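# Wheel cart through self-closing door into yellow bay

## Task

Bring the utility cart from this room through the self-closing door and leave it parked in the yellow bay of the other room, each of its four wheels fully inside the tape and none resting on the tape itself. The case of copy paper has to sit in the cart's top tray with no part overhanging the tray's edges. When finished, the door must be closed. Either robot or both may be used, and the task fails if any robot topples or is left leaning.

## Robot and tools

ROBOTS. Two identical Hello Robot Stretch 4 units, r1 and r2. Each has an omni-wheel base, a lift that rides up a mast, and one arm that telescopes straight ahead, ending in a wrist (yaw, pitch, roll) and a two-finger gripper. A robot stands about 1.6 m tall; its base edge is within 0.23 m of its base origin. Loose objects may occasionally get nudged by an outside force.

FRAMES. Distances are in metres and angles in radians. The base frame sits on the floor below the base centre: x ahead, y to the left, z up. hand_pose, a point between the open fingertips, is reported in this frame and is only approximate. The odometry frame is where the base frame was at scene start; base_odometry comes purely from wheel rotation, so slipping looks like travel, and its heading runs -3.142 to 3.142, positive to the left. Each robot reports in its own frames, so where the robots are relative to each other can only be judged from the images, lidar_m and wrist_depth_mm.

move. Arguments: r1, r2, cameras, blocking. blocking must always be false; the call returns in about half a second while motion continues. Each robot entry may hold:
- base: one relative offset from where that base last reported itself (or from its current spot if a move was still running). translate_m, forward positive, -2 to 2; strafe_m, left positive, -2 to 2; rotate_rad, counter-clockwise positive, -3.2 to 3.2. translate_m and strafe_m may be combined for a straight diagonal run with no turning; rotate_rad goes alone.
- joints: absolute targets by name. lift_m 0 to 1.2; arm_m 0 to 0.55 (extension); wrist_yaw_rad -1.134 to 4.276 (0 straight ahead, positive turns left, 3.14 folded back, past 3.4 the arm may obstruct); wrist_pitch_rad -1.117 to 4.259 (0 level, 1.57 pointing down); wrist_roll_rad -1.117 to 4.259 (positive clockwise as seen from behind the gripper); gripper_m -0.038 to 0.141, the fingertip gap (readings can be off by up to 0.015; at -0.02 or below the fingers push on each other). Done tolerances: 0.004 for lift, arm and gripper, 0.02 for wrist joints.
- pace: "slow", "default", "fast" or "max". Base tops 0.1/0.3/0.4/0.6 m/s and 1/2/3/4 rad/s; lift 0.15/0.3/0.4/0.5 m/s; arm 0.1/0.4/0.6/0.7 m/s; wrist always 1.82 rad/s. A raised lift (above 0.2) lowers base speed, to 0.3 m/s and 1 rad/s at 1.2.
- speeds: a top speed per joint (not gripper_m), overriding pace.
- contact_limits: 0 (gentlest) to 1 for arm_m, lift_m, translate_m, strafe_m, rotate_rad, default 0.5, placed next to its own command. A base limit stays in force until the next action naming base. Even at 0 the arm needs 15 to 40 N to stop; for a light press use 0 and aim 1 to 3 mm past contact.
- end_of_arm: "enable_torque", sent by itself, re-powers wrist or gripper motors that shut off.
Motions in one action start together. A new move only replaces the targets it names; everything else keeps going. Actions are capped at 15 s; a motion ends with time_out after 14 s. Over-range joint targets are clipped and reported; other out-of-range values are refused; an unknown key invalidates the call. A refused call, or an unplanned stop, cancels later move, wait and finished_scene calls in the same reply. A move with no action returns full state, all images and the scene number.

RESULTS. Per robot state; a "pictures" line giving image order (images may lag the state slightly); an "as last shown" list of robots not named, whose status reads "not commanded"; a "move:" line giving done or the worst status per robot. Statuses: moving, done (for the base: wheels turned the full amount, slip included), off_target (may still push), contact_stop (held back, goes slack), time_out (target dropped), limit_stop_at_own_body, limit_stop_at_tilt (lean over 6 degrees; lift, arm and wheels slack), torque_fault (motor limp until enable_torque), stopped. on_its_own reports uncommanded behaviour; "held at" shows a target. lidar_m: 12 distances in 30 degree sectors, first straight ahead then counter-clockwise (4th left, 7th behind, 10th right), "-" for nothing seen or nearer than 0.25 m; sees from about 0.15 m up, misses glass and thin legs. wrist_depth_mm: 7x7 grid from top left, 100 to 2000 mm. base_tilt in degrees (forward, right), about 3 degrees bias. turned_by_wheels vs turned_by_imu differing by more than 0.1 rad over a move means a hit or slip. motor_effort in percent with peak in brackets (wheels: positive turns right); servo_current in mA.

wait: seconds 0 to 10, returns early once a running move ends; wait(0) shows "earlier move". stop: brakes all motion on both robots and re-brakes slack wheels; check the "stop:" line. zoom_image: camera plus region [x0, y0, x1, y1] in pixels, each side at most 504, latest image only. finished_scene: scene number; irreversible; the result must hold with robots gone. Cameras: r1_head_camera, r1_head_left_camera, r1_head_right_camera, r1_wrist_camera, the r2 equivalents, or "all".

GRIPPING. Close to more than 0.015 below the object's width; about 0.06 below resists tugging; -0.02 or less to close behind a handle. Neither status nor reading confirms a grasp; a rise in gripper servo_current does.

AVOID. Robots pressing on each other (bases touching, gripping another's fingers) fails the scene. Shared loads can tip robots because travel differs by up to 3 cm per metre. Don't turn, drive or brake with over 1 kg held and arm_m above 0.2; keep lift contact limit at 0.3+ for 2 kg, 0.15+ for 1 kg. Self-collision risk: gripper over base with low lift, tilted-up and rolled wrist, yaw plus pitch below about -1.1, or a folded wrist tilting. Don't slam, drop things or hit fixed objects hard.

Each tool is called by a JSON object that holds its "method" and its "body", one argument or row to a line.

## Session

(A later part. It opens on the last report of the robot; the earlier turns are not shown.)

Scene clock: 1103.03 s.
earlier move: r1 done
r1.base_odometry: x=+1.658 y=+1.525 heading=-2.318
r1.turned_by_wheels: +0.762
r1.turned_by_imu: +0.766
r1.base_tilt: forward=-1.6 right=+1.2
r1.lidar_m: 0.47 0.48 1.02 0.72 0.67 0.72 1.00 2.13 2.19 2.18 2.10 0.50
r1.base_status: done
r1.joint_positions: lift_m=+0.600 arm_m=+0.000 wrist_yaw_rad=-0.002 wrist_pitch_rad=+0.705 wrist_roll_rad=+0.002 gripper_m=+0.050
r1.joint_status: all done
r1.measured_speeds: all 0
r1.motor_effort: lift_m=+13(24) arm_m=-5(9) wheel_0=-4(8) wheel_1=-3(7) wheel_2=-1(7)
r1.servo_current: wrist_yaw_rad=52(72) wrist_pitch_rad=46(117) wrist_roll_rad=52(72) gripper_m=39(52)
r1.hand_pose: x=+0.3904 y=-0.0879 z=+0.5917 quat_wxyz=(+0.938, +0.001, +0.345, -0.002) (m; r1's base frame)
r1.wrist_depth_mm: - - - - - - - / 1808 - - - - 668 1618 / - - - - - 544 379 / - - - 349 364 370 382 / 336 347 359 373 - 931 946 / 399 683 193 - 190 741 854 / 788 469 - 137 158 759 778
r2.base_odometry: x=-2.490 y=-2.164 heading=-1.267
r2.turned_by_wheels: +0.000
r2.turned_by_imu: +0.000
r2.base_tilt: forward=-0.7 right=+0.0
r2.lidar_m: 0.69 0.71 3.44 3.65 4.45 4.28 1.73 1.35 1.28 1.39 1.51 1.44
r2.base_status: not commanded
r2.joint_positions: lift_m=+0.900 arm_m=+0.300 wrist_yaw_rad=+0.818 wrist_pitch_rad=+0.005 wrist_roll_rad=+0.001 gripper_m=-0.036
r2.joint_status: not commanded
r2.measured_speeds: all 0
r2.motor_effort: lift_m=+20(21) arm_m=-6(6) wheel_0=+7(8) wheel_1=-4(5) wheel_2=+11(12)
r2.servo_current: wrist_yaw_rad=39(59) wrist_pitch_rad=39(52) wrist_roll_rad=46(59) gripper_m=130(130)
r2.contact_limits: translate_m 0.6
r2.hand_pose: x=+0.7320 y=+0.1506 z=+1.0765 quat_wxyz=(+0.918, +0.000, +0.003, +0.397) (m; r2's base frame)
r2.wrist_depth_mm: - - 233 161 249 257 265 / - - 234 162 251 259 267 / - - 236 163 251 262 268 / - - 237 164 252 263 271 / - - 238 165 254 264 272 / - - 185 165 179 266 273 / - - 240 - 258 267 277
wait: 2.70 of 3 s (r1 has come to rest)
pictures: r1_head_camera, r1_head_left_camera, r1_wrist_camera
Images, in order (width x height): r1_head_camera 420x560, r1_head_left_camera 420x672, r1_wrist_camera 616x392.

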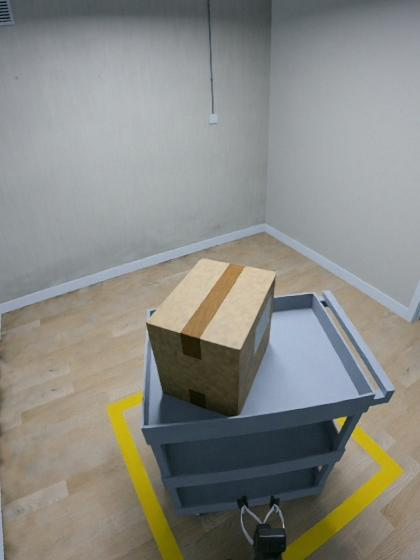

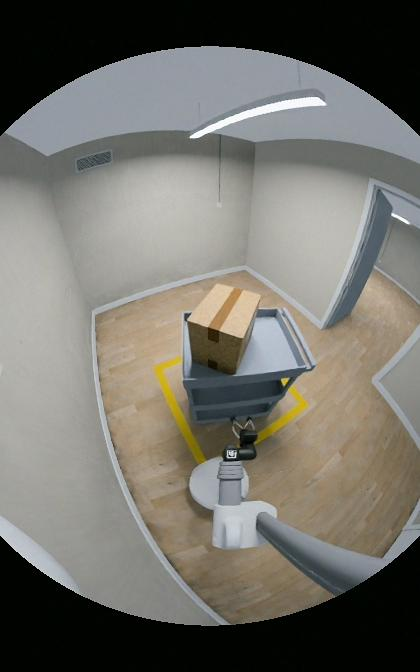

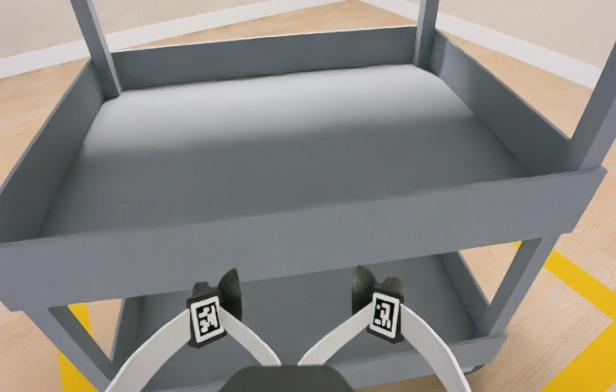

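{"method": "zoom_image", "body": {
  "camera": "r1_head_camera",
  "region": [100, 360, 420, 560]
}}

{"method": "zoom_image", "body": {
  "camera": "r1_wrist_camera",
  "region": [400, 200, 616, 392]
}}

Scaled by 1.575 from the camera's 420x560 image, which has a finer 600x800 frame.

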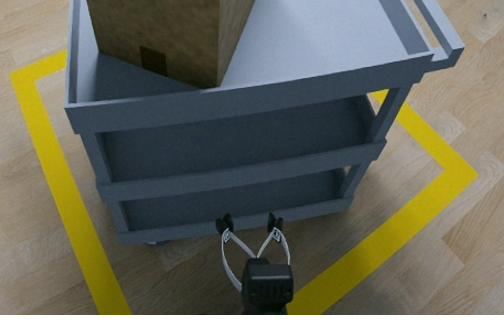

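Scaled by 2.333.

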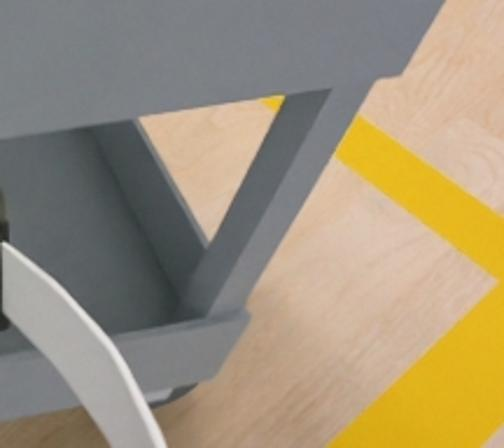

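{"method": "move", "body": {
  "blocking": false,
  "r2": {"base":{"translate_m":0.127,"strafe_m":0.225},"pace":"slow","contact_limits":{"translate_m":0.6},"joints":{"wrist_yaw_rad":0.556},"speeds":{"wrist_yaw_rad":0.1}}
}}

{"method": "wait", "body": {
  "seconds": 5
}}

{"method": "wait", "body": {
  "seconds": 0.5,
  "cameras": ["r2_wrist_camera","r2_head_camera"]
}}

Scene clock: 1129.50 s.
move: r2 moving
r1: as last shown
r1.turned_by_wheels: +0.000
r1.turned_by_imu: +0.000
r1.base_tilt: forward=-1.6 right=+1.3
r1.lidar_m: 0.47 0.46 1.00 0.72 0.67 0.71 0.99 2.12 2.18 2.16 2.11 0.50
r1.motor_effort: lift_m=+13(13) arm_m=-5(5) wheel_0=-3(4) wheel_1=-3(4) wheel_2=-1(1)
r1.servo_current: wrist_yaw_rad=52(59) wrist_pitch_rad=46(59) wrist_roll_rad=59(65) gripper_m=46(46)
r1.wrist_depth_mm: - - - - - - - / 1863 - - - - 676 1618 / - - - - - 544 379 / - - - 349 364 370 384 / 336 347 359 375 - 946 960 / 397 691 192 - 190 750 854 / 798 466 - 137 157 759 778
r2.base_odometry: x=-2.479 y=-2.166 heading=-1.266
r2.turned_by_wheels: +0.001
r2.turned_by_imu: +0.001
r2.base_tilt: forward=-0.7 right=+0.1
r2.lidar_m: 0.68 0.70 3.44 3.63 4.46 4.29 1.78 1.34 1.31 1.41 1.50 1.45
r2.base_status: translate_m moving; strafe_m moving
r2.joint_positions: lift_m=+0.900 arm_m=+0.300 wrist_yaw_rad=+0.791 wrist_pitch_rad=+0.005 wrist_roll_rad=+0.001 gripper_m=-0.037
r2.joint_status: wrist_yaw_rad moving
r2.measured_speeds: translate_m=+0.023 strafe_m=+0.041 rotate_rad=+0.000 lift_m=+0.000 arm_m=+0.000 wrist_yaw_rad=-0.078 wrist_pitch_rad=+0.000 wrist_roll_rad=+0.000
r2.motor_effort: lift_m=+21(21) arm_m=-6(6) wheel_0=+1(4) wheel_1=+8(10) wheel_2=+1(10)
r2.servo_current: wrist_yaw_rad=72(91) wrist_pitch_rad=39(46) wrist_roll_rad=46(52) gripper_m=124(130)
r2.contact_limits: translate_m 0.6
r2.hand_pose: x=+0.7360 y=+0.1435 z=+1.0765 quat_wxyz=(+0.923, +0.000, +0.003, +0.385) (m; r2's base frame)
r2.wrist_depth_mm: - - 233 160 249 259 267 / - - 236 161 252 262 268 / - - 236 163 252 264 271 / - - 236 166 255 264 272 / - - 238 164 256 265 273 / - - 185 165 179 270 276 / - - 239 - 259 268 278
pictures: none

Scene clock: 1132.87 s.
earlier move: r2 off_target
r1.base_odometry: x=+1.658 y=+1.525 heading=-2.318
r1.turned_by_wheels: +0.000
r1.turned_by_imu: +0.000
r1.base_tilt: forward=-1.6 right=+1.3
r1.lidar_m: 0.46 0.50 0.99 0.73 0.67 0.72 0.97 2.12 2.17 2.19 2.10 0.53
r1.base_status: not commanded
r1.joint_positions: lift_m=+0.600 arm_m=+0.000 wrist_yaw_rad=-0.002 wrist_pitch_rad=+0.705 wrist_roll_rad=+0.002 gripper_m=+0.050
r1.joint_status: not commanded
r1.measured_speeds: all 0
r1.motor_effort: lift_m=+13(13) arm_m=-5(5) wheel_0=-4(4) wheel_1=-3(4) wheel_2=-1(1)
r1.servo_current: wrist_yaw_rad=52(72) wrist_pitch_rad=52(59) wrist_roll_rad=59(85) gripper_m=39(46)
r1.hand_pose: x=+0.3904 y=-0.0879 z=+0.5917 quat_wxyz=(+0.938, +0.001, +0.345, -0.002) (m; r1's base frame)
r1.wrist_depth_mm: - - - - - - - / 1808 - - - - 668 1618 / - - - - - 539 382 / - - - 351 362 370 382 / 336 347 357 373 - 946 976 / 399 691 192 - 190 732 854 / 798 469 - 137 158 759 788
r2.base_odometry: x=-2.238 y=-2.217 heading=-1.265
r2.turned_by_wheels: +0.001
r2.turned_by_imu: +0.007
r2.base_tilt: forward=-0.7 right=+0.0
r2.lidar_m: 0.72 0.77 3.18 3.36 4.41 4.31 2.10 1.61 1.55 1.69 1.51 1.22
r2.base_status: done
r2.joint_positions: lift_m=+0.900 arm_m=+0.300 wrist_yaw_rad=+0.588 wrist_pitch_rad=+0.005 wrist_roll_rad=+0.001 gripper_m=-0.037
r2.joint_status: wrist_yaw_rad off_target (ended at +0.590, target +0.556)
r2.measured_speeds: all 0
r2.on_its_own: wrist_yaw_rad is at rest, and its servo_current (228 mA) is outside its rest range (0 to 104 mA)
r2.motor_effort: lift_m=+20(21) arm_m=-5(6) wheel_0=+10(15) wheel_1=+9(14) wheel_2=+4(10)
r2.servo_current: wrist_yaw_rad=228(397) wrist_pitch_rad=46(52) wrist_roll_rad=46(59) gripper_m=111(130)
r2.contact_limits: translate_m 0.6
r2.hand_pose: x=+0.7594 y=+0.0873 z=+1.0765 quat_wxyz=(+0.957, +0.000, +0.003, +0.290) (m; r2's base frame)
r2.wrist_depth_mm: - - 235 164 246 252 256 / - - 236 164 247 253 258 / - - 237 165 248 255 259 / - - 239 166 249 257 262 / - - 242 166 252 257 262 / - - 182 166 178 259 265 / - - 243 - 256 264 266
wait: 3.37 of 5 s (r2 has come to rest)
pictures: none

Scene clock: 1133.37 s.
r1.base_odometry: x=+1.658 y=+1.525 heading=-2.318
r1.turned_by_wheels: +0.000
r1.turned_by_imu: +0.000
r1.base_tilt: forward=-1.6 right=+1.3
r1.lidar_m: 0.47 0.48 1.04 0.73 0.67 0.72 0.98 2.11 2.18 2.18 2.09 0.52
r1.base_status: not commanded
r1.joint_positions: lift_m=+0.600 arm_m=+0.000 wrist_yaw_rad=-0.002 wrist_pitch_rad=+0.705 wrist_roll_rad=+0.002 gripper_m=+0.050
r1.joint_status: not commanded
r1.measured_speeds: all 0
r1.motor_effort: lift_m=+13(13) arm_m=-5(5) wheel_0=-3(4) wheel_1=-3(4) wheel_2=-1(1)
r1.servo_current: wrist_yaw_rad=59(72) wrist_pitch_rad=39(59) wrist_roll_rad=33(85) gripper_m=46(46)
r1.hand_pose: x=+0.3904 y=-0.0879 z=+0.5917 quat_wxyz=(+0.938, +0.001, +0.345, -0.002) (m; r1's base frame)
r1.wrist_depth_mm: - - - - - - - / 1863 - - - - 668 1618 / - - - - - 539 382 / - - - 349 359 373 379 / 338 347 359 373 - 931 946 / 397 676 193 - 191 741 854 / 788 473 - 137 158 759 778
r2.base_odometry: x=-2.238 y=-2.217 heading=-1.265
r2.turned_by_wheels: +0.000
r2.turned_by_imu: +0.000
r2.base_tilt: forward=-0.7 right=+0.1
r2.lidar_m: 0.71 0.78 3.18 3.42 4.42 4.33 2.14 1.60 1.54 1.68 1.48 1.19
r2.base_status: done
r2.joint_positions: lift_m=+0.900 arm_m=+0.300 wrist_yaw_rad=+0.588 wrist_pitch_rad=+0.005 wrist_roll_rad=+0.001 gripper_m=-0.037
r2.joint_status: wrist_yaw_rad off_target (ended at +0.590, target +0.556)
r2.measured_speeds: all 0
r2.on_its_own: wrist_yaw_rad is at rest, and its servo_current (215 mA) is outside its rest range (0 to 104 mA)
r2.motor_effort: lift_m=+21(21) arm_m=-6(6) wheel_0=+10(15) wheel_1=+9(14) wheel_2=+5(10)
r2.servo_current: wrist_yaw_rad=215(397) wrist_pitch_rad=46(52) wrist_roll_rad=46(59) gripper_m=111(130)
r2.contact_limits: translate_m 0.6
r2.hand_pose: x=+0.7594 y=+0.0873 z=+1.0765 quat_wxyz=(+0.957, +0.000, +0.003, +0.290) (m; r2's base frame)
r2.wrist_depth_mm: - - 236 164 246 252 256 / - - 235 165 248 252 259 / - - 237 165 248 254 259 / - - 238 165 250 257 260 / - - 241 166 253 257 262 / - - 182 167 177 259 265 / - - 243 - 256 262 266
wait: 0.50 s; at rest by 0.27 s
pictures: r2_head_camera, r2_wrist_camera
Images, in order (width x height): r2_head_camera 420x560, r2_wrist_camera 616x392.

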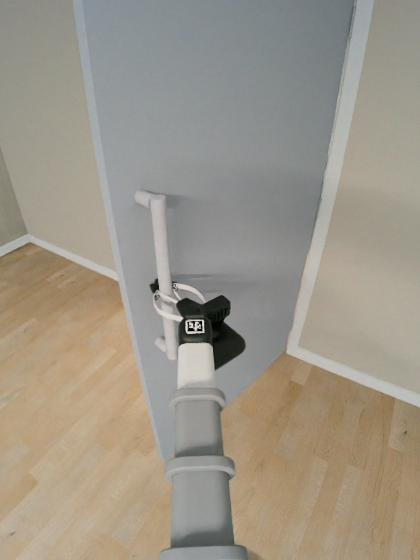

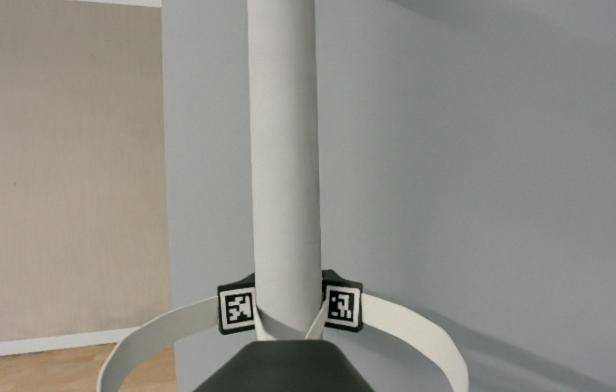

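{"method": "move", "body": {
  "blocking": false,
  "r2": {"base":{"translate_m":0.182,"strafe_m":0.185},"pace":"slow","contact_limits":{"translate_m":0.6},"joints":{"wrist_yaw_rad":0.36},"speeds":{"wrist_yaw_rad":0.09}}
}}

{"method": "wait", "body": {
  "seconds": 5,
  "cameras": ["r2_wrist_camera","r2_head_camera"]
}}

Scene clock: 1139.30 s.
move: r2 moving
r1: as last shown
r1.base_tilt: forward=-1.6 right=+1.2
r1.lidar_m: 0.47 0.48 1.01 0.73 0.67 0.73 0.99 2.12 2.19 2.17 2.11 0.52
r1.motor_effort: lift_m=+13(13) arm_m=-5(5) wheel_0=-4(4) wheel_1=-3(3) wheel_2=-1(1)
r1.servo_current: wrist_yaw_rad=26(72) wrist_pitch_rad=46(59) wrist_roll_rad=59(59) gripper_m=39(46)
r1.wrist_depth_mm: - - - - - - - / 1863 - - - - 676 1661 / - - - - - 549 379 / - - - 349 362 373 382 / 338 347 359 370 - 946 960 / 399 683 192 - 190 741 854 / 798 466 - 138 158 759 759
r2.base_odometry: x=-2.226 y=-2.223 heading=-1.263
r2.turned_by_wheels: +0.002
r2.turned_by_imu: +0.003
r2.base_tilt: forward=-0.7 right=+0.1
r2.lidar_m: 0.70 2.27 3.15 3.37 4.46 4.32 2.17 1.60 1.55 1.67 1.52 1.22
r2.base_status: translate_m moving; strafe_m moving
r2.joint_positions: lift_m=+0.900 arm_m=+0.300 wrist_yaw_rad=+0.556 wrist_pitch_rad=+0.005 wrist_roll_rad=+0.001 gripper_m=-0.037
r2.joint_status: wrist_yaw_rad moving
r2.measured_speeds: translate_m=+0.035 strafe_m=+0.036 rotate_rad=+0.002 lift_m=+0.000 arm_m=+0.000 wrist_yaw_rad=-0.067 wrist_pitch_rad=+0.000 wrist_roll_rad=+0.000
r2.motor_effort: lift_m=+20(21) arm_m=-6(6) wheel_0=+13(13) wheel_1=+13(14) wheel_2=+3(4)
r2.servo_current: wrist_yaw_rad=351(351) wrist_pitch_rad=46(46) wrist_roll_rad=46(52) gripper_m=111(117)
r2.contact_limits: translate_m 0.6
r2.hand_pose: x=+0.7621 y=+0.0780 z=+1.0765 quat_wxyz=(+0.962, +0.000, +0.003, +0.275) (m; r2's base frame)
r2.wrist_depth_mm: - - 233 171 247 253 259 / - - 235 163 248 255 262 / - - 236 163 250 256 262 / - - 236 169 250 258 264 / - - 239 164 252 260 266 / - - 181 165 253 262 266 / - 240 241 - 255 265 268
pictures: none

Scene clock: 1142.63 s.
earlier move: r2 off_target
r1.base_odometry: x=+1.658 y=+1.525 heading=-2.318
r1.turned_by_wheels: +0.000
r1.turned_by_imu: +0.000
r1.base_tilt: forward=-1.6 right=+1.3
r1.lidar_m: 0.46 0.47 1.01 0.72 0.67 0.71 0.99 2.13 2.20 2.16 2.11 0.52
r1.base_status: not commanded
r1.joint_positions: lift_m=+0.600 arm_m=+0.000 wrist_yaw_rad=-0.002 wrist_pitch_rad=+0.705 wrist_roll_rad=+0.002 gripper_m=+0.050
r1.joint_status: not commanded
r1.measured_speeds: all 0
r1.motor_effort: lift_m=+13(13) arm_m=-5(5) wheel_0=-4(4) wheel_1=-3(4) wheel_2=-1(1)
r1.servo_current: wrist_yaw_rad=46(72) wrist_pitch_rad=46(59) wrist_roll_rad=26(72) gripper_m=46(52)
r1.hand_pose: x=+0.3904 y=-0.0879 z=+0.5917 quat_wxyz=(+0.938, +0.001, +0.345, -0.002) (m; r1's base frame)
r1.wrist_depth_mm: - - - - - - - / 1921 - - - - 676 1576 / - - - - - 539 379 / - - - 349 364 373 379 / 336 347 359 373 - 946 946 / 397 691 193 - 191 750 854 / 788 466 - 137 158 759 778
r2.base_odometry: x=-2.006 y=-2.335 heading=-1.263
r2.turned_by_wheels: +0.000
r2.turned_by_imu: +0.009
r2.base_tilt: forward=-0.7 right=+0.0
r2.lidar_m: 0.70 2.24 2.93 3.12 4.47 4.37 2.38 1.87 1.82 1.88 1.45 0.98
r2.base_status: done
r2.joint_positions: lift_m=+0.900 arm_m=+0.300 wrist_yaw_rad=+0.400 wrist_pitch_rad=+0.005 wrist_roll_rad=+0.001 gripper_m=-0.037
r2.joint_status: wrist_yaw_rad off_target (ended at +0.402, target +0.360)
r2.measured_speeds: all 0
r2.on_its_own: wrist_yaw_rad is at rest, and its servo_current (332 mA) is outside its rest range (0 to 104 mA)
r2.motor_effort: lift_m=+21(21) arm_m=-5(6) wheel_0=+11(22) wheel_1=+9(17) wheel_2=+8(9)
r2.servo_current: wrist_yaw_rad=332(702) wrist_pitch_rad=46(52) wrist_roll_rad=46(65) gripper_m=111(117)
r2.contact_limits: translate_m 0.6
r2.hand_pose: x=+0.7707 y=+0.0319 z=+1.0765 quat_wxyz=(+0.980, +0.000, +0.003, +0.199) (m; r2's base frame)
r2.wrist_depth_mm: - - 239 166 239 240 241 / - - 240 166 241 241 241 / - - 241 166 242 243 243 / - - 242 167 244 245 244 / - - 244 167 246 246 246 / - - 183 165 180 247 247 / - - 249 - 249 248 250
wait: 3.33 of 5 s (r2 has come to rest)
pictures: r2_head_camera, r2_wrist_camera
Images, in order (width x height): r2_head_camera 420x560, r2_wrist_camera 616x392.

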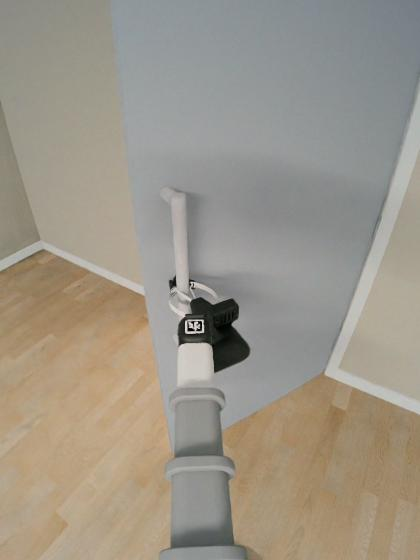

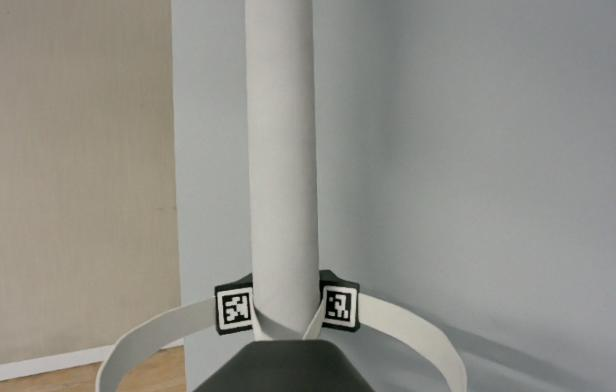

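{"method": "move", "body": {
  "blocking": false,
  "r2": {"base":{"translate_m":0.215,"strafe_m":0.155},"pace":"slow","contact_limits":{"translate_m":0.6},"joints":{"wrist_yaw_rad":0.15},"speeds":{"wrist_yaw_rad":0.09}}
}}

{"method": "wait", "body": {
  "seconds": 5,
  "cameras": ["r2_wrist_camera","r2_head_camera"]
}}

Scene clock: 1156.80 s.
move: r2 moving
r1: as last shown
r1.lidar_m: 0.47 0.47 0.99 0.72 0.68 0.72 0.96 2.09 2.20 2.18 2.10 0.53
r1.motor_effort: lift_m=+13(13) arm_m=-5(5) wheel_0=-4(4) wheel_1=-3(3) wheel_2=-1(1)
r1.servo_current: wrist_yaw_rad=33(52) wrist_pitch_rad=46(52) wrist_roll_rad=39(52) gripper_m=46(52)
r1.wrist_depth_mm: - - - - - - - / 1863 - - - - 668 1661 / - - - - - 544 379 / - - - 349 364 373 379 / 336 347 359 375 - 946 946 / 399 683 193 - 190 750 854 / 798 469 - 137 158 768 788
r2.base_odometry: x=-1.995 y=-2.343 heading=-1.261
r2.turned_by_wheels: +0.003
r2.turned_by_imu: +0.003
r2.base_tilt: forward=-0.6 right=+0.0
r2.lidar_m: 0.71 2.23 2.92 3.12 4.47 4.38 2.37 1.86 1.81 1.90 1.44 0.98
r2.base_status: translate_m moving; strafe_m moving
r2.joint_positions: lift_m=+0.900 arm_m=+0.300 wrist_yaw_rad=+0.367 wrist_pitch_rad=+0.005 wrist_roll_rad=+0.001 gripper_m=-0.037
r2.joint_status: wrist_yaw_rad moving
r2.measured_speeds: translate_m=+0.043 strafe_m=+0.030 rotate_rad=+0.003 lift_m=+0.000 arm_m=+0.000 wrist_yaw_rad=-0.069 wrist_pitch_rad=+0.000 wrist_roll_rad=+0.000
r2.motor_effort: lift_m=+21(21) arm_m=-5(6) wheel_0=+8(15) wheel_1=+11(15) wheel_2=+6(6)
r2.servo_current: wrist_yaw_rad=449(449) wrist_pitch_rad=39(52) wrist_roll_rad=52(59) gripper_m=104(111)
r2.contact_limits: translate_m 0.6
r2.hand_pose: x=+0.7716 y=+0.0220 z=+1.0765 quat_wxyz=(+0.983, +0.000, +0.003, +0.183) (m; r2's base frame)
r2.wrist_depth_mm: - - 237 238 239 241 242 / - - 238 239 242 243 243 / - - 240 163 243 244 245 / - - 241 170 243 246 247 / - - 243 170 246 247 249 / - - 180 165 247 249 249 / - - 246 - 249 250 252
pictures: none

Scene clock: 1160.13 s.
earlier move: r2 off_target
r1.base_odometry: x=+1.658 y=+1.525 heading=-2.318
r1.turned_by_wheels: +0.000
r1.turned_by_imu: +0.000
r1.base_tilt: forward=-1.6 right=+1.3
r1.lidar_m: 0.47 0.47 0.98 0.72 0.68 0.72 0.98 2.11 2.18 2.17 2.12 0.53
r1.base_status: not commanded
r1.joint_positions: lift_m=+0.600 arm_m=+0.000 wrist_yaw_rad=-0.002 wrist_pitch_rad=+0.705 wrist_roll_rad=+0.002 gripper_m=+0.050
r1.joint_status: not commanded
r1.measured_speeds: all 0
r1.motor_effort: lift_m=+13(13) arm_m=-5(5) wheel_0=-4(4) wheel_1=-3(4) wheel_2=-1(1)
r1.servo_current: wrist_yaw_rad=46(72) wrist_pitch_rad=39(52) wrist_roll_rad=46(72) gripper_m=39(52)
r1.hand_pose: x=+0.3904 y=-0.0879 z=+0.5917 quat_wxyz=(+0.938, +0.001, +0.345, -0.002) (m; r1's base frame)
r1.wrist_depth_mm: - - - - - - - / 1921 - - - - 668 1576 / - - - - - 544 379 / - - - 351 366 373 382 / 336 351 357 373 - 931 960 / 397 691 191 - 190 750 854 / 798 473 - 137 158 759 778
r2.base_odometry: x=-1.793 y=-2.492 heading=-1.263
r2.turned_by_wheels: -0.002
r2.turned_by_imu: +0.006
r2.base_tilt: forward=-0.6 right=+0.1
r2.lidar_m: 0.71 2.12 2.67 2.89 4.20 4.49 2.73 2.12 2.07 1.74 1.36 0.85
r2.base_status: done
r2.joint_positions: lift_m=+0.900 arm_m=+0.300 wrist_yaw_rad=+0.174 wrist_pitch_rad=+0.005 wrist_roll_rad=+0.001 gripper_m=-0.037
r2.joint_status: wrist_yaw_rad off_target (ended at +0.175, target +0.150)
r2.measured_speeds: all 0
r2.on_its_own: wrist_yaw_rad is at rest, and its servo_current (156 mA) is outside its rest range (0 to 104 mA)
r2.motor_effort: lift_m=+20(21) arm_m=-6(6) wheel_0=-1(19) wheel_1=+3(16) wheel_2=+5(9)
r2.servo_current: wrist_yaw_rad=156(559) wrist_pitch_rad=39(52) wrist_roll_rad=46(65) gripper_m=104(117)
r2.contact_limits: translate_m 0.6
r2.hand_pose: x=+0.7702 y=-0.0361 z=+1.0765 quat_wxyz=(+0.996, +0.000, +0.003, +0.087) (m; r2's base frame)
r2.wrist_depth_mm: - - 240 161 238 237 237 / - - 241 162 240 238 238 / - - 243 163 241 241 240 / - - 244 164 243 242 241 / - - 246 164 245 245 244 / - - 185 166 179 245 245 / - - 250 - 248 - 247
wait: 3.33 of 5 s (r2 has come to rest)
pictures: r2_head_camera, r2_wrist_camera
Images, in order (width x height): r2_head_camera 420x560, r2_wrist_camera 616x392.

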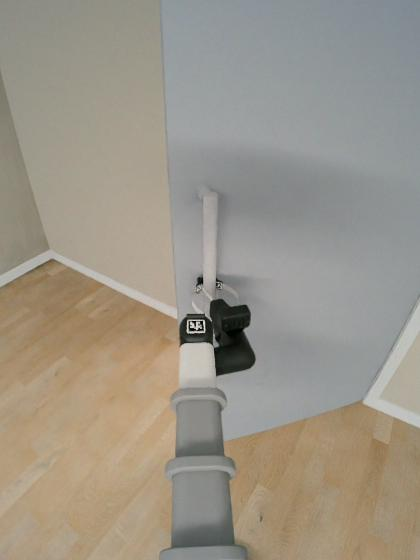

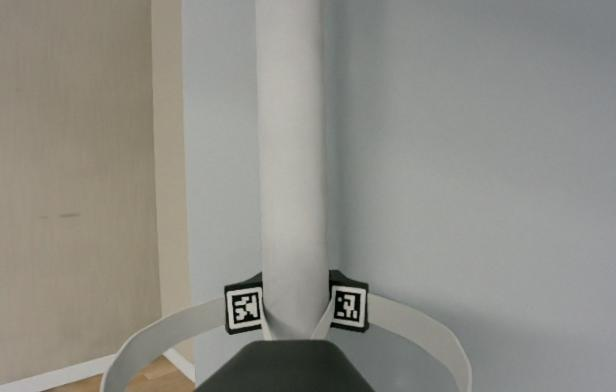

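Gripper now square; next, yaw can fall fully.

{"method": "move", "body": {
  "blocking": false,
  "r2": {"base":{"translate_m":0.24,"strafe_m":0.085},"pace":"slow","contact_limits":{"translate_m":0.6},"joints":{"wrist_yaw_rad":-0.09},"speeds":{"wrist_yaw_rad":0.1}}
}}

{"method": "wait", "body": {
  "seconds": 5,
  "cameras": ["r2_wrist_camera","r2_head_camera"]
}}

Scene clock: 1165.03 s.
move: r2 moving
r1: as last shown
r1.lidar_m: 0.47 0.49 1.00 0.70 0.67 0.71 0.99 2.12 2.20 2.14 2.10 0.51
r1.motor_effort: lift_m=+13(13) arm_m=-5(5) wheel_0=-3(4) wheel_1=-3(4) wheel_2=-1(1)
r1.servo_current: wrist_yaw_rad=46(52) wrist_pitch_rad=46(52) wrist_roll_rad=39(65) gripper_m=46(46)
r1.wrist_depth_mm: - - - - - - - / 1921 - - - - 668 1661 / - - - - - 544 384 / - - - 347 362 373 382 / 336 349 357 373 - 931 946 / 399 691 192 - 190 741 854 / 788 473 - 137 158 750 778
r2.base_odometry: x=-1.785 y=-2.503 heading=-1.261
r2.turned_by_wheels: +0.002
r2.turned_by_imu: +0.003
r2.base_tilt: forward=-0.6 right=+0.1
r2.lidar_m: 0.72 2.13 2.67 2.86 4.19 4.47 2.71 2.13 2.07 1.74 1.35 0.88
r2.base_status: translate_m moving; strafe_m moving
r2.joint_positions: lift_m=+0.900 arm_m=+0.300 wrist_yaw_rad=+0.139 wrist_pitch_rad=+0.005 wrist_roll_rad=+0.001 gripper_m=-0.037
r2.joint_status: wrist_yaw_rad moving
r2.measured_speeds: translate_m=+0.048 strafe_m=+0.017 rotate_rad=+0.003 lift_m=+0.000 arm_m=+0.000 wrist_yaw_rad=-0.081 wrist_pitch_rad=+0.000 wrist_roll_rad=+0.000
r2.motor_effort: lift_m=+20(21) arm_m=-5(6) wheel_0=+12(15) wheel_1=+10(10) wheel_2=+2(5)
r2.servo_current: wrist_yaw_rad=202(247) wrist_pitch_rad=46(46) wrist_roll_rad=46(52) gripper_m=104(111)
r2.contact_limits: translate_m 0.6
r2.hand_pose: x=+0.7687 y=-0.0466 z=+1.0765 quat_wxyz=(+0.998, +0.000, +0.003, +0.069) (m; r2's base frame)
r2.wrist_depth_mm: - - 239 163 240 239 239 / - - 241 164 241 241 240 / - - 243 164 242 243 241 / - - 243 165 245 244 244 / - - 244 165 246 245 246 / - - 183 166 180 247 248 / - - 248 - 249 248 249
pictures: none

Scene clock: 1168.30 s.
earlier move: r2 off_target
r1.base_odometry: x=+1.658 y=+1.525 heading=-2.318
r1.turned_by_wheels: +0.000
r1.turned_by_imu: +0.000
r1.base_tilt: forward=-1.5 right=+1.3
r1.lidar_m: 0.47 0.48 1.00 0.71 0.66 0.73 1.00 2.14 2.20 2.16 2.11 0.52
r1.base_status: not commanded
r1.joint_positions: lift_m=+0.600 arm_m=+0.000 wrist_yaw_rad=-0.002 wrist_pitch_rad=+0.705 wrist_roll_rad=+0.002 gripper_m=+0.050
r1.joint_status: not commanded
r1.measured_speeds: all 0
r1.motor_effort: lift_m=+13(13) arm_m=-5(5) wheel_0=-3(4) wheel_1=-3(4) wheel_2=-1(1)
r1.servo_current: wrist_yaw_rad=46(72) wrist_pitch_rad=46(59) wrist_roll_rad=46(72) gripper_m=46(52)
r1.hand_pose: x=+0.3904 y=-0.0879 z=+0.5917 quat_wxyz=(+0.938, +0.001, +0.345, -0.002) (m; r1's base frame)
r1.wrist_depth_mm: - - - - - - - / 1921 - - - - 676 1618 / - - - - - 549 384 / - - - 351 364 373 382 / 338 349 357 370 - 946 960 / 397 683 192 - 191 741 842 / 798 473 - 137 158 750 788
r2.base_odometry: x=-1.639 y=-2.695 heading=-1.261
r2.turned_by_wheels: +0.000
r2.turned_by_imu: +0.006
r2.base_tilt: forward=-0.7 right=+0.1
r2.lidar_m: 0.69 1.91 2.47 2.67 3.94 4.60 2.98 2.32 2.25 1.59 1.08 0.80
r2.base_status: done
r2.joint_positions: lift_m=+0.900 arm_m=+0.300 wrist_yaw_rad=-0.059 wrist_pitch_rad=+0.005 wrist_roll_rad=+0.001 gripper_m=-0.037
r2.joint_status: wrist_yaw_rad off_target (ended at -0.059, target -0.090)
r2.measured_speeds: all 0
r2.on_its_own: wrist_yaw_rad is at rest, and its servo_current (208 mA) is outside its rest range (0 to 104 mA)
r2.motor_effort: lift_m=+21(21) arm_m=-6(6) wheel_0=+6(22) wheel_1=+5(12) wheel_2=+7(9)
r2.servo_current: wrist_yaw_rad=208(488) wrist_pitch_rad=46(52) wrist_roll_rad=59(59) gripper_m=111(111)
r2.contact_limits: translate_m 0.6
r2.hand_pose: x=+0.7537 y=-0.1043 z=+1.0765 quat_wxyz=(+1.000, +0.001, +0.002, -0.030) (m; r2's base frame)
r2.wrist_depth_mm: - - 241 162 237 236 235 / 1863 - 243 163 239 236 236 / 1808 - 245 163 240 238 236 / 1863 - 246 164 242 239 238 / 1808 - 248 166 244 242 240 / 1983 - 183 166 180 243 242 / - - 251 - 247 - 244
wait: 3.27 of 5 s (r2 has come to rest)
pictures: r2_head_camera, r2_wrist_camera
Images, in order (width x height): r2_head_camera 420x560, r2_wrist_camera 616x392.

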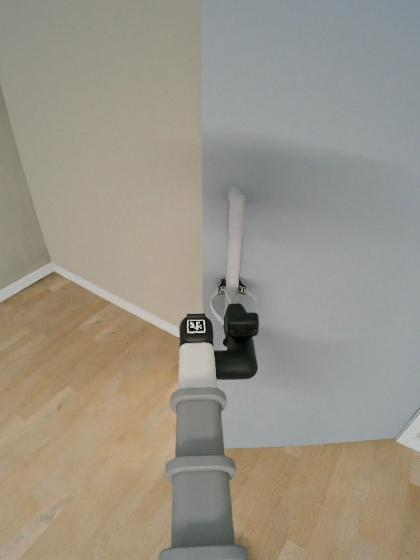

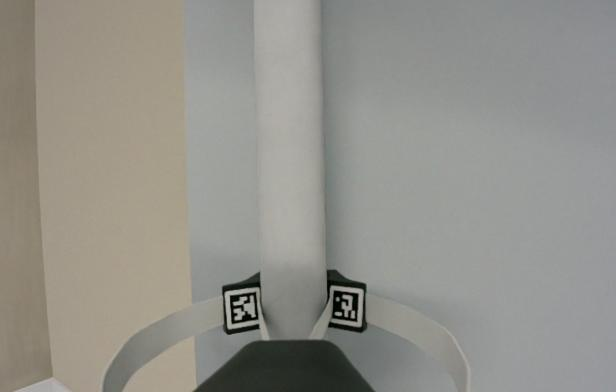

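{"method": "move", "body": {
  "blocking": false,
  "r2": {"base":{"translate_m":0.25,"strafe_m":0.03},"pace":"slow","contact_limits":{"translate_m":0.6},"joints":{"wrist_yaw_rad":-0.36},"speeds":{"wrist_yaw_rad":0.11}}
}}

{"method": "wait", "body": {
  "seconds": 5,
  "cameras": ["r2_wrist_camera","r2_head_camera"]
}}

Scene clock: 1173.10 s.
move: r2 moving
r1: as last shown
r1.base_tilt: forward=-1.6 right=+1.3
r1.lidar_m: 0.46 0.49 1.01 0.70 0.68 0.72 0.98 2.12 2.19 2.18 2.10 0.50
r1.servo_current: wrist_yaw_rad=59(65) wrist_pitch_rad=39(52) wrist_roll_rad=52(65) gripper_m=46(46)
r1.wrist_depth_mm: - - - - - - - / 1863 - - - - 668 1661 / - - - - - 539 384 / - - - 349 362 373 382 / 336 349 357 370 - 931 946 / 399 691 193 - 190 741 854 / 788 469 - 137 157 759 788
r2.base_odometry: x=-1.633 y=-2.706 heading=-1.259
r2.turned_by_wheels: +0.002
r2.turned_by_imu: +0.003
r2.base_tilt: forward=-0.6 right=+0.1
r2.lidar_m: 0.70 1.92 2.46 2.66 3.91 4.64 2.99 2.33 2.29 1.54 1.07 0.80
r2.base_status: translate_m moving; strafe_m moving
r2.joint_positions: lift_m=+0.900 arm_m=+0.300 wrist_yaw_rad=-0.098 wrist_pitch_rad=+0.005 wrist_roll_rad=+0.001 gripper_m=-0.037
r2.joint_status: wrist_yaw_rad moving
r2.measured_speeds: translate_m=+0.048 strafe_m=+0.005 rotate_rad=+0.004 lift_m=+0.000 arm_m=+0.000 wrist_yaw_rad=-0.092 wrist_pitch_rad=+0.000 wrist_roll_rad=+0.000
r2.motor_effort: lift_m=+21(21) arm_m=-6(6) wheel_0=+11(12) wheel_1=+9(9) wheel_2=+5(6)
r2.servo_current: wrist_yaw_rad=338(351) wrist_pitch_rad=46(46) wrist_roll_rad=52(52) gripper_m=111(111)
r2.contact_limits: translate_m 0.6
r2.hand_pose: x=+0.7495 y=-0.1153 z=+1.0765 quat_wxyz=(+0.999, +0.001, +0.002, -0.049) (m; r2's base frame)
r2.wrist_depth_mm: - - 240 163 239 237 237 / 1808 - 242 165 239 239 238 / 1808 - 244 164 241 239 240 / 1756 - 243 166 243 241 241 / 1808 - 246 167 244 244 243 / 1863 - 182 166 179 245 245 / - - 249 - 248 246 247
pictures: none

Scene clock: 1176.40 s.
earlier move: r2 off_target
r1.base_odometry: x=+1.658 y=+1.525 heading=-2.318
r1.turned_by_wheels: +0.000
r1.turned_by_imu: +0.000
r1.base_tilt: forward=-1.6 right=+1.3
r1.lidar_m: 0.48 0.47 0.99 0.72 0.67 0.70 1.00 2.11 2.19 2.20 2.12 0.50
r1.base_status: not commanded
r1.joint_positions: lift_m=+0.600 arm_m=+0.000 wrist_yaw_rad=-0.002 wrist_pitch_rad=+0.705 wrist_roll_rad=+0.002 gripper_m=+0.050
r1.joint_status: not commanded
r1.measured_speeds: all 0
r1.motor_effort: lift_m=+13(13) arm_m=-5(5) wheel_0=-4(4) wheel_1=-3(4) wheel_2=-1(1)
r1.servo_current: wrist_yaw_rad=46(72) wrist_pitch_rad=46(52) wrist_roll_rad=39(72) gripper_m=46(46)
r1.hand_pose: x=+0.3904 y=-0.0879 z=+0.5917 quat_wxyz=(+0.938, +0.001, +0.345, -0.002) (m; r1's base frame)
r1.wrist_depth_mm: - - - - - - - / 1808 - - - - 668 1618 / - - - - - 539 382 / - - - 351 362 373 382 / 338 347 359 370 - 931 946 / 399 691 193 - 190 750 854 / 788 469 - 137 158 759 768
r2.base_odometry: x=-1.533 y=-2.924 heading=-1.260
r2.turned_by_wheels: -0.001
r2.turned_by_imu: +0.005
r2.base_tilt: forward=-0.6 right=+0.1
r2.lidar_m: 0.67 1.61 2.30 2.47 3.70 4.81 3.19 2.48 2.43 1.34 0.86 0.74
r2.base_status: done
r2.joint_positions: lift_m=+0.900 arm_m=+0.300 wrist_yaw_rad=-0.320 wrist_pitch_rad=+0.005 wrist_roll_rad=+0.001 gripper_m=-0.037
r2.joint_status: wrist_yaw_rad off_target (ended at -0.319, target -0.360)
r2.measured_speeds: all 0
r2.on_its_own: wrist_yaw_rad is at rest, and its servo_current (332 mA) is outside its rest range (0 to 104 mA)
r2.motor_effort: lift_m=+20(21) arm_m=-6(6) wheel_0=+4(22) wheel_1=+4(12) wheel_2=+7(11)
r2.servo_current: wrist_yaw_rad=332(631) wrist_pitch_rad=46(52) wrist_roll_rad=39(59) gripper_m=111(117)
r2.contact_limits: translate_m 0.6
r2.hand_pose: x=+0.7173 y=-0.1737 z=+1.0765 quat_wxyz=(+0.987, +0.001, +0.002, -0.159) (m; r2's base frame)
r2.wrist_depth_mm: - - 239 163 238 237 236 / - - 242 163 241 239 238 / - - 243 164 241 240 239 / - - 245 165 243 240 241 / - - 247 166 245 244 243 / - - 182 167 179 245 245 / - - 249 - 247 246 246
wait: 3.30 of 5 s (r2 has come to rest)
pictures: r2_head_camera, r2_wrist_camera
Images, in order (width x height): r2_head_camera 420x560, r2_wrist_camera 616x392.

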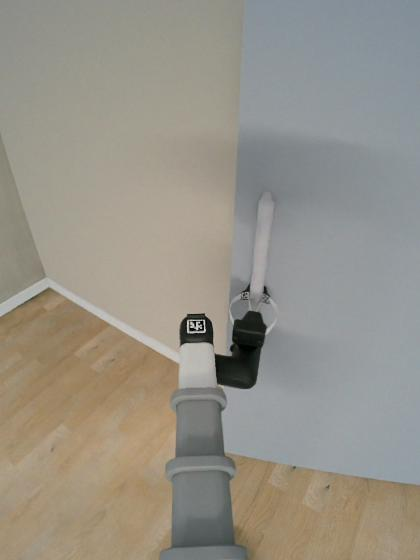

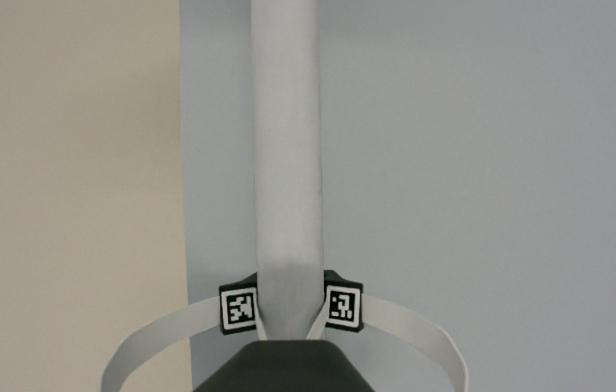

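{"method": "move", "body": {
  "blocking": false,
  "r2": {"base":{"translate_m":0.235,"strafe_m":-0.01},"pace":"slow","contact_limits":{"translate_m":0.5},"joints":{"wrist_yaw_rad":-0.6},"speeds":{"wrist_yaw_rad":0.11}}
}}

{"method": "wait", "body": {
  "seconds": 5,
  "cameras": ["r2_wrist_camera","r2_head_camera"]
}}

Scene clock: 1184.67 s.
move: r2 moving
r1: as last shown
r1.lidar_m: 0.46 0.48 1.03 0.72 0.65 0.69 0.96 2.12 2.17 2.17 2.12 0.50
r1.servo_current: wrist_yaw_rad=39(59) wrist_pitch_rad=59(59) wrist_roll_rad=46(52) gripper_m=39(46)
r1.wrist_depth_mm: - - - - - - - / 1863 - - - - 668 1618 / - - - - - 544 382 / - - - 349 362 373 379 / 338 347 359 370 - 917 946 / 399 683 192 - 191 741 866 / 788 469 - 137 158 759 778
r2.base_odometry: x=-1.530 y=-2.936 heading=-1.258
r2.turned_by_wheels: +0.002
r2.turned_by_imu: +0.003
r2.base_tilt: forward=-0.6 right=+0.1
r2.lidar_m: 0.68 1.62 2.31 2.46 3.71 4.81 3.19 2.48 2.44 1.32 0.86 0.74
r2.base_status: translate_m moving; strafe_m moving
r2.joint_positions: lift_m=+0.900 arm_m=+0.300 wrist_yaw_rad=-0.360 wrist_pitch_rad=+0.005 wrist_roll_rad=+0.001 gripper_m=-0.037
r2.joint_status: wrist_yaw_rad moving
r2.measured_speeds: translate_m=+0.049 strafe_m=-0.003 rotate_rad=+0.000 lift_m=+0.000 arm_m=+0.000 wrist_yaw_rad=-0.092 wrist_pitch_rad=+0.000 wrist_roll_rad=+0.000
r2.motor_effort: lift_m=+20(21) arm_m=-6(6) wheel_0=+13(13) wheel_1=+8(10) wheel_2=+6(6)
r2.servo_current: wrist_yaw_rad=488(488) wrist_pitch_rad=39(52) wrist_roll_rad=46(52) gripper_m=104(111)
r2.contact_limits: translate_m 0.5
r2.hand_pose: x=+0.7101 y=-0.1835 z=+1.0765 quat_wxyz=(+0.984, +0.001, +0.002, -0.179) (m; r2's base frame)
r2.wrist_depth_mm: - - 237 166 239 240 239 / - - 240 165 240 240 241 / - - 242 167 243 242 244 / - - 244 167 244 244 245 / - - 246 165 245 246 246 / - - 183 166 247 247 248 / - - 249 - 249 249 250
pictures: none

Scene clock: 1187.80 s.
earlier move: r2 done
r1.base_odometry: x=+1.658 y=+1.525 heading=-2.318
r1.turned_by_wheels: +0.000
r1.turned_by_imu: +0.000
r1.base_tilt: forward=-1.6 right=+1.3
r1.lidar_m: 0.47 0.47 1.01 0.71 0.68 0.72 1.00 2.13 2.19 2.17 2.09 0.51
r1.base_status: not commanded
r1.joint_positions: lift_m=+0.600 arm_m=+0.000 wrist_yaw_rad=-0.002 wrist_pitch_rad=+0.705 wrist_roll_rad=+0.002 gripper_m=+0.050
r1.joint_status: not commanded
r1.measured_speeds: all 0
r1.motor_effort: lift_m=+13(13) arm_m=-5(5) wheel_0=-4(4) wheel_1=-3(4) wheel_2=-1(1)
r1.servo_current: wrist_yaw_rad=52(65) wrist_pitch_rad=46(59) wrist_roll_rad=59(72) gripper_m=46(52)
r1.hand_pose: x=+0.3904 y=-0.0879 z=+0.5917 quat_wxyz=(+0.938, +0.001, +0.345, -0.002) (m; r1's base frame)
r1.wrist_depth_mm: - - - - - - - / 1808 - - - - 676 1618 / - - - - - 539 382 / - - - 349 362 373 382 / 336 347 359 370 - 931 946 / 397 683 192 - 191 732 854 / 788 469 - 137 158 750 778
r2.base_odometry: x=-1.471 y=-3.150 heading=-1.260
r2.turned_by_wheels: -0.002
r2.turned_by_imu: +0.002
r2.base_tilt: forward=-0.6 right=+0.1
r2.lidar_m: 0.73 1.35 2.16 2.35 3.47 5.00 3.33 2.61 2.30 1.05 0.74 0.64
r2.base_status: done
r2.joint_positions: lift_m=+0.900 arm_m=+0.300 wrist_yaw_rad=-0.583 wrist_pitch_rad=+0.005 wrist_roll_rad=+0.001 gripper_m=-0.037
r2.joint_status: all done
r2.measured_speeds: all 0
r2.motor_effort: lift_m=+21(21) arm_m=-6(6) wheel_0=-5(20) wheel_1=+3(10) wheel_2=+0(9)
r2.servo_current: wrist_yaw_rad=98(611) wrist_pitch_rad=46(52) wrist_roll_rad=46(59) gripper_m=104(111)
r2.contact_limits: translate_m 0.5
r2.hand_pose: x=+0.6637 y=-0.2317 z=+1.0765 quat_wxyz=(+0.958, +0.001, +0.002, -0.287) (m; r2's base frame)
r2.wrist_depth_mm: 397 387 237 161 242 245 246 / 399 389 239 162 244 246 248 / 402 392 241 163 245 247 250 / 404 394 241 165 247 249 252 / 410 397 244 165 248 251 253 / 410 402 186 165 178 253 255 / 413 404 246 - 252 - 256
wait: 3.13 of 5 s (r2 has come to rest)
pictures: r2_head_camera, r2_wrist_camera
Images, in order (width x height): r2_head_camera 420x560, r2_wrist_camera 616x392.

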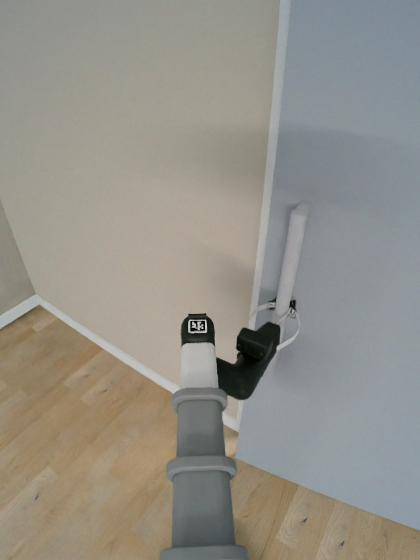

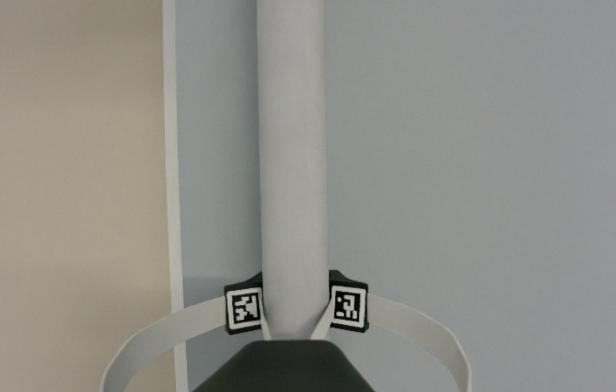

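{"method": "move", "body": {
  "blocking": false,
  "r2": {"base":{"translate_m":0.1,"strafe_m":-0.02},"pace":"slow","contact_limits":{"translate_m":0.3},"joints":{"wrist_yaw_rad":-0.69},"speeds":{"wrist_yaw_rad":0.1}}
}}

{"method": "wait", "body": {
  "seconds": 4,
  "cameras": ["r2_wrist_camera","r2_head_camera"]
}}

Scene clock: 1193.30 s.
move: r2 moving
r1: as last shown
r1.lidar_m: 0.45 0.47 1.02 0.71 0.67 0.71 1.00 2.11 2.20 2.17 2.11 0.50
r1.servo_current: wrist_yaw_rad=59(65) wrist_pitch_rad=39(59) wrist_roll_rad=46(59) gripper_m=39(52)
r1.wrist_depth_mm: - - - - - - - / 1808 - - - - 668 1618 / - - - - - 544 379 / - - - 349 362 373 384 / 336 347 357 370 - 931 960 / 399 683 192 - 190 750 854 / 788 473 - 137 157 759 788
r2.base_odometry: x=-1.469 y=-3.163 heading=-1.259
r2.turned_by_wheels: +0.001
r2.turned_by_imu: +0.001
r2.base_tilt: forward=-0.7 right=+0.0
r2.lidar_m: 0.74 1.32 2.16 2.36 3.50 5.00 3.38 2.63 2.27 1.05 0.73 0.63
r2.base_status: translate_m moving; strafe_m moving
r2.joint_positions: lift_m=+0.900 arm_m=+0.300 wrist_yaw_rad=-0.616 wrist_pitch_rad=+0.005 wrist_roll_rad=+0.001 gripper_m=-0.037
r2.joint_status: wrist_yaw_rad moving
r2.measured_speeds: translate_m=+0.048 strafe_m=-0.009 rotate_rad=+0.002 lift_m=+0.000 arm_m=+0.000 wrist_yaw_rad=-0.107 wrist_pitch_rad=+0.000 wrist_roll_rad=+0.000
r2.motor_effort: lift_m=+21(21) arm_m=-6(6) wheel_0=+2(7) wheel_1=+6(7) wheel_2=-2(5)
r2.servo_current: wrist_yaw_rad=182(215) wrist_pitch_rad=52(52) wrist_roll_rad=52(59) gripper_m=98(104)
r2.contact_limits: translate_m 0.3
r2.hand_pose: x=+0.6560 y=-0.2379 z=+1.0765 quat_wxyz=(+0.953, +0.001, +0.002, -0.303) (m; r2's base frame)
r2.wrist_depth_mm: 382 375 236 162 244 248 250 / 389 379 238 162 245 250 252 / 389 379 239 163 246 251 252 / 392 387 240 164 247 253 255 / 397 384 243 166 250 253 257 / 397 389 184 166 179 255 259 / 399 392 245 - 254 - 260
pictures: none

Scene clock: 1195.10 s.
earlier move: r2 done
r1.base_odometry: x=+1.658 y=+1.525 heading=-2.318
r1.turned_by_wheels: +0.000
r1.turned_by_imu: +0.000
r1.base_tilt: forward=-1.6 right=+1.3
r1.lidar_m: 0.47 0.49 1.01 0.70 0.67 0.72 0.99 2.12 2.19 2.18 2.12 0.51
r1.base_status: not commanded
r1.joint_positions: lift_m=+0.600 arm_m=+0.000 wrist_yaw_rad=-0.002 wrist_pitch_rad=+0.705 wrist_roll_rad=+0.002 gripper_m=+0.050
r1.joint_status: not commanded
r1.measured_speeds: all 0
r1.motor_effort: lift_m=+13(13) arm_m=-5(5) wheel_0=-4(4) wheel_1=-4(4) wheel_2=-1(1)
r1.servo_current: wrist_yaw_rad=46(65) wrist_pitch_rad=46(59) wrist_roll_rad=52(65) gripper_m=39(52)
r1.hand_pose: x=+0.3904 y=-0.0879 z=+0.5917 quat_wxyz=(+0.938, +0.001, +0.345, -0.002) (m; r1's base frame)
r1.wrist_depth_mm: - - - - - - - / 1808 - - - - 661 1618 / - - - - - 544 384 / - - - 347 364 373 382 / 336 349 359 373 - 917 960 / 399 683 192 - 190 741 866 / 788 469 - 137 157 768 788
r2.base_odometry: x=-1.459 y=-3.252 heading=-1.261
r2.turned_by_wheels: -0.002
r2.turned_by_imu: -0.001
r2.base_tilt: forward=-0.6 right=+0.1
r2.lidar_m: 0.75 1.18 2.12 2.33 3.45 5.06 3.45 2.64 2.02 0.92 0.71 0.61
r2.base_status: done
r2.joint_positions: lift_m=+0.900 arm_m=+0.300 wrist_yaw_rad=-0.684 wrist_pitch_rad=+0.005 wrist_roll_rad=+0.001 gripper_m=-0.037
r2.joint_status: all done
r2.measured_speeds: all 0
r2.motor_effort: lift_m=+21(21) arm_m=-6(6) wheel_0=-8(17) wheel_1=+0(9) wheel_2=-3(6)
r2.servo_current: wrist_yaw_rad=59(221) wrist_pitch_rad=46(52) wrist_roll_rad=46(65) gripper_m=104(111)
r2.contact_limits: translate_m 0.3
r2.hand_pose: x=+0.6392 y=-0.2501 z=+1.0765 quat_wxyz=(+0.942, +0.001, +0.002, -0.336) (m; r2's base frame)
r2.wrist_depth_mm: 285 272 237 160 243 247 250 / 286 276 238 162 245 248 252 / 289 277 239 162 247 249 253 / 289 278 240 166 247 252 255 / 291 281 243 164 250 254 256 / 294 282 185 166 179 256 257 / 296 296 245 - 252 256 260
wait: 1.80 of 4 s (r2 has come to rest)
pictures: r2_head_camera, r2_wrist_camera
Images, in order (width x height): r2_head_camera 420x560, r2_wrist_camera 616x392.

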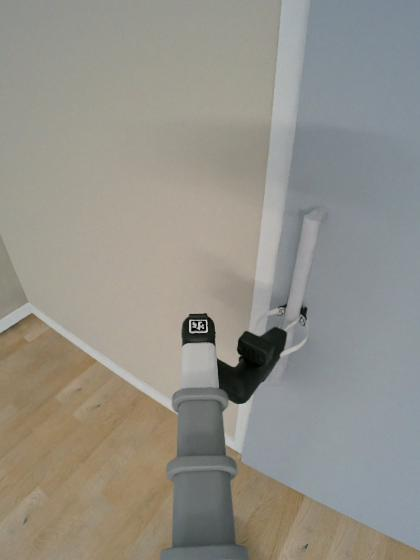

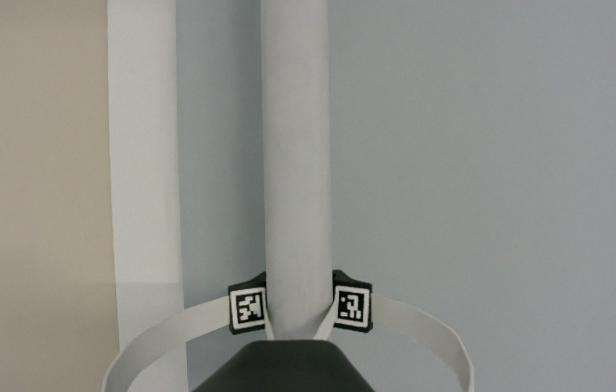

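{"method": "move", "body": {
  "blocking": false,
  "r2": {"base":{"translate_m":0.07,"strafe_m":-0.022},"pace":"slow","contact_limits":{"translate_m":0.25},"joints":{"wrist_yaw_rad":-0.75},"speeds":{"wrist_yaw_rad":0.1}}
}}

{"method": "wait", "body": {
  "seconds": 4,
  "cameras": ["r2_wrist_camera","r2_head_camera"]
}}

Scene clock: 1199.10 s.
move: r2 moving
r1: as last shown
r1.base_tilt: forward=-1.6 right=+1.2
r1.lidar_m: 0.47 0.47 1.00 0.73 0.65 0.71 1.00 2.12 2.19 2.19 2.13 0.51
r1.motor_effort: lift_m=+13(13) arm_m=-5(5) wheel_0=-4(4) wheel_1=-3(4) wheel_2=-1(1)
r1.servo_current: wrist_yaw_rad=33(65) wrist_pitch_rad=46(46) wrist_roll_rad=59(59) gripper_m=39(46)
r1.wrist_depth_mm: - - - - - - - / 1808 - - - - 668 1661 / - - - - - 544 379 / - - - 349 362 370 384 / 336 347 357 373 - 946 960 / 399 691 193 - 191 741 866 / 798 466 - 138 158 750 778
r2.base_odometry: x=-1.459 y=-3.265 heading=-1.261
r2.turned_by_wheels: +0.000
r2.turned_by_imu: +0.001
r2.base_tilt: forward=-0.7 right=+0.1
r2.lidar_m: 0.75 1.16 2.12 2.25 3.43 5.10 3.45 2.67 2.02 0.92 0.69 0.61
r2.base_status: translate_m moving; strafe_m moving
r2.joint_positions: lift_m=+0.900 arm_m=+0.300 wrist_yaw_rad=-0.713 wrist_pitch_rad=+0.005 wrist_roll_rad=+0.001 gripper_m=-0.037
r2.joint_status: wrist_yaw_rad moving
r2.measured_speeds: translate_m=+0.048 strafe_m=-0.016 rotate_rad=+0.003 lift_m=+0.000 arm_m=+0.000 wrist_yaw_rad=-0.109 wrist_pitch_rad=+0.000 wrist_roll_rad=+0.000
r2.motor_effort: lift_m=+21(21) arm_m=-6(6) wheel_0=+3(8) wheel_1=+3(3) wheel_2=-8(8)
r2.servo_current: wrist_yaw_rad=117(163) wrist_pitch_rad=46(46) wrist_roll_rad=39(52) gripper_m=98(98)
r2.contact_limits: translate_m 0.25
r2.hand_pose: x=+0.6320 y=-0.2548 z=+1.0765 quat_wxyz=(+0.937, +0.001, +0.002, -0.349) (m; r2's base frame)
r2.wrist_depth_mm: 274 263 236 161 244 249 253 / 277 266 237 162 247 251 255 / 276 266 238 163 248 252 256 / 278 268 240 165 249 253 258 / 281 271 241 165 251 256 260 / 283 272 185 166 179 256 262 / 283 274 243 - 254 259 264
pictures: none

Scene clock: 1200.57 s.
earlier move: r2 done
r1.base_odometry: x=+1.658 y=+1.525 heading=-2.318
r1.turned_by_wheels: +0.000
r1.turned_by_imu: +0.000
r1.base_tilt: forward=-1.6 right=+1.3
r1.lidar_m: 0.46 0.47 1.00 0.72 0.67 0.71 1.01 2.12 2.20 2.17 2.11 0.51
r1.base_status: not commanded
r1.joint_positions: lift_m=+0.600 arm_m=+0.000 wrist_yaw_rad=-0.002 wrist_pitch_rad=+0.705 wrist_roll_rad=+0.002 gripper_m=+0.050
r1.joint_status: not commanded
r1.measured_speeds: all 0
r1.motor_effort: lift_m=+13(13) arm_m=-5(5) wheel_0=-3(4) wheel_1=-3(4) wheel_2=-1(1)
r1.servo_current: wrist_yaw_rad=59(65) wrist_pitch_rad=52(52) wrist_roll_rad=52(65) gripper_m=39(52)
r1.hand_pose: x=+0.3904 y=-0.0879 z=+0.5917 quat_wxyz=(+0.938, +0.001, +0.345, -0.002) (m; r1's base frame)
r1.wrist_depth_mm: - - - - - - - / 1808 - - - - 668 1576 / - - - - - 544 379 / - - - 349 362 373 379 / 334 349 357 373 - 931 960 / 399 683 192 - 190 750 842 / 778 469 - 137 158 759 788
r2.base_odometry: x=-1.459 y=-3.325 heading=-1.261
r2.turned_by_wheels: +0.000
r2.turned_by_imu: +0.000
r2.base_tilt: forward=-0.7 right=+0.1
r2.lidar_m: 0.69 1.08 2.11 2.26 3.41 5.16 3.46 2.69 1.83 0.87 0.68 0.58
r2.base_status: done
r2.joint_positions: lift_m=+0.900 arm_m=+0.300 wrist_yaw_rad=-0.751 wrist_pitch_rad=+0.005 wrist_roll_rad=+0.001 gripper_m=-0.037
r2.joint_status: all done
r2.measured_speeds: all 0
r2.motor_effort: lift_m=+20(21) arm_m=-6(6) wheel_0=+4(9) wheel_1=+3(8) wheel_2=-7(8)
r2.servo_current: wrist_yaw_rad=46(163) wrist_pitch_rad=46(52) wrist_roll_rad=52(59) gripper_m=98(111)
r2.contact_limits: translate_m 0.25
r2.hand_pose: x=+0.6223 y=-0.2606 z=+1.0765 quat_wxyz=(+0.930, +0.002, +0.002, -0.367) (m; r2's base frame)
r2.wrist_depth_mm: 206 208 228 151 236 242 247 / 216 209 228 153 238 243 249 / 217 211 229 154 240 245 251 / 211 213 231 156 241 247 253 / 220 214 232 157 243 250 253 / 222 215 186 157 179 251 255 / 223 214 234 - 248 251 258
wait: 1.47 of 4 s (r2 has come to rest)
pictures: r2_head_camera, r2_wrist_camera
Images, in order (width x height): r2_head_camera 420x560, r2_wrist_camera 616x392.

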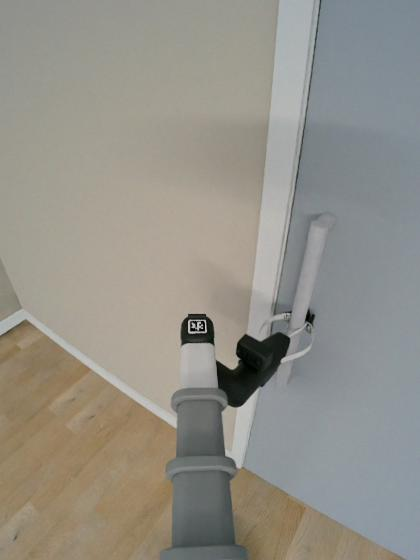

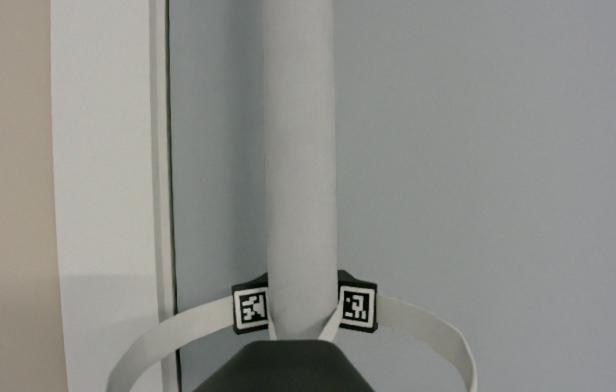

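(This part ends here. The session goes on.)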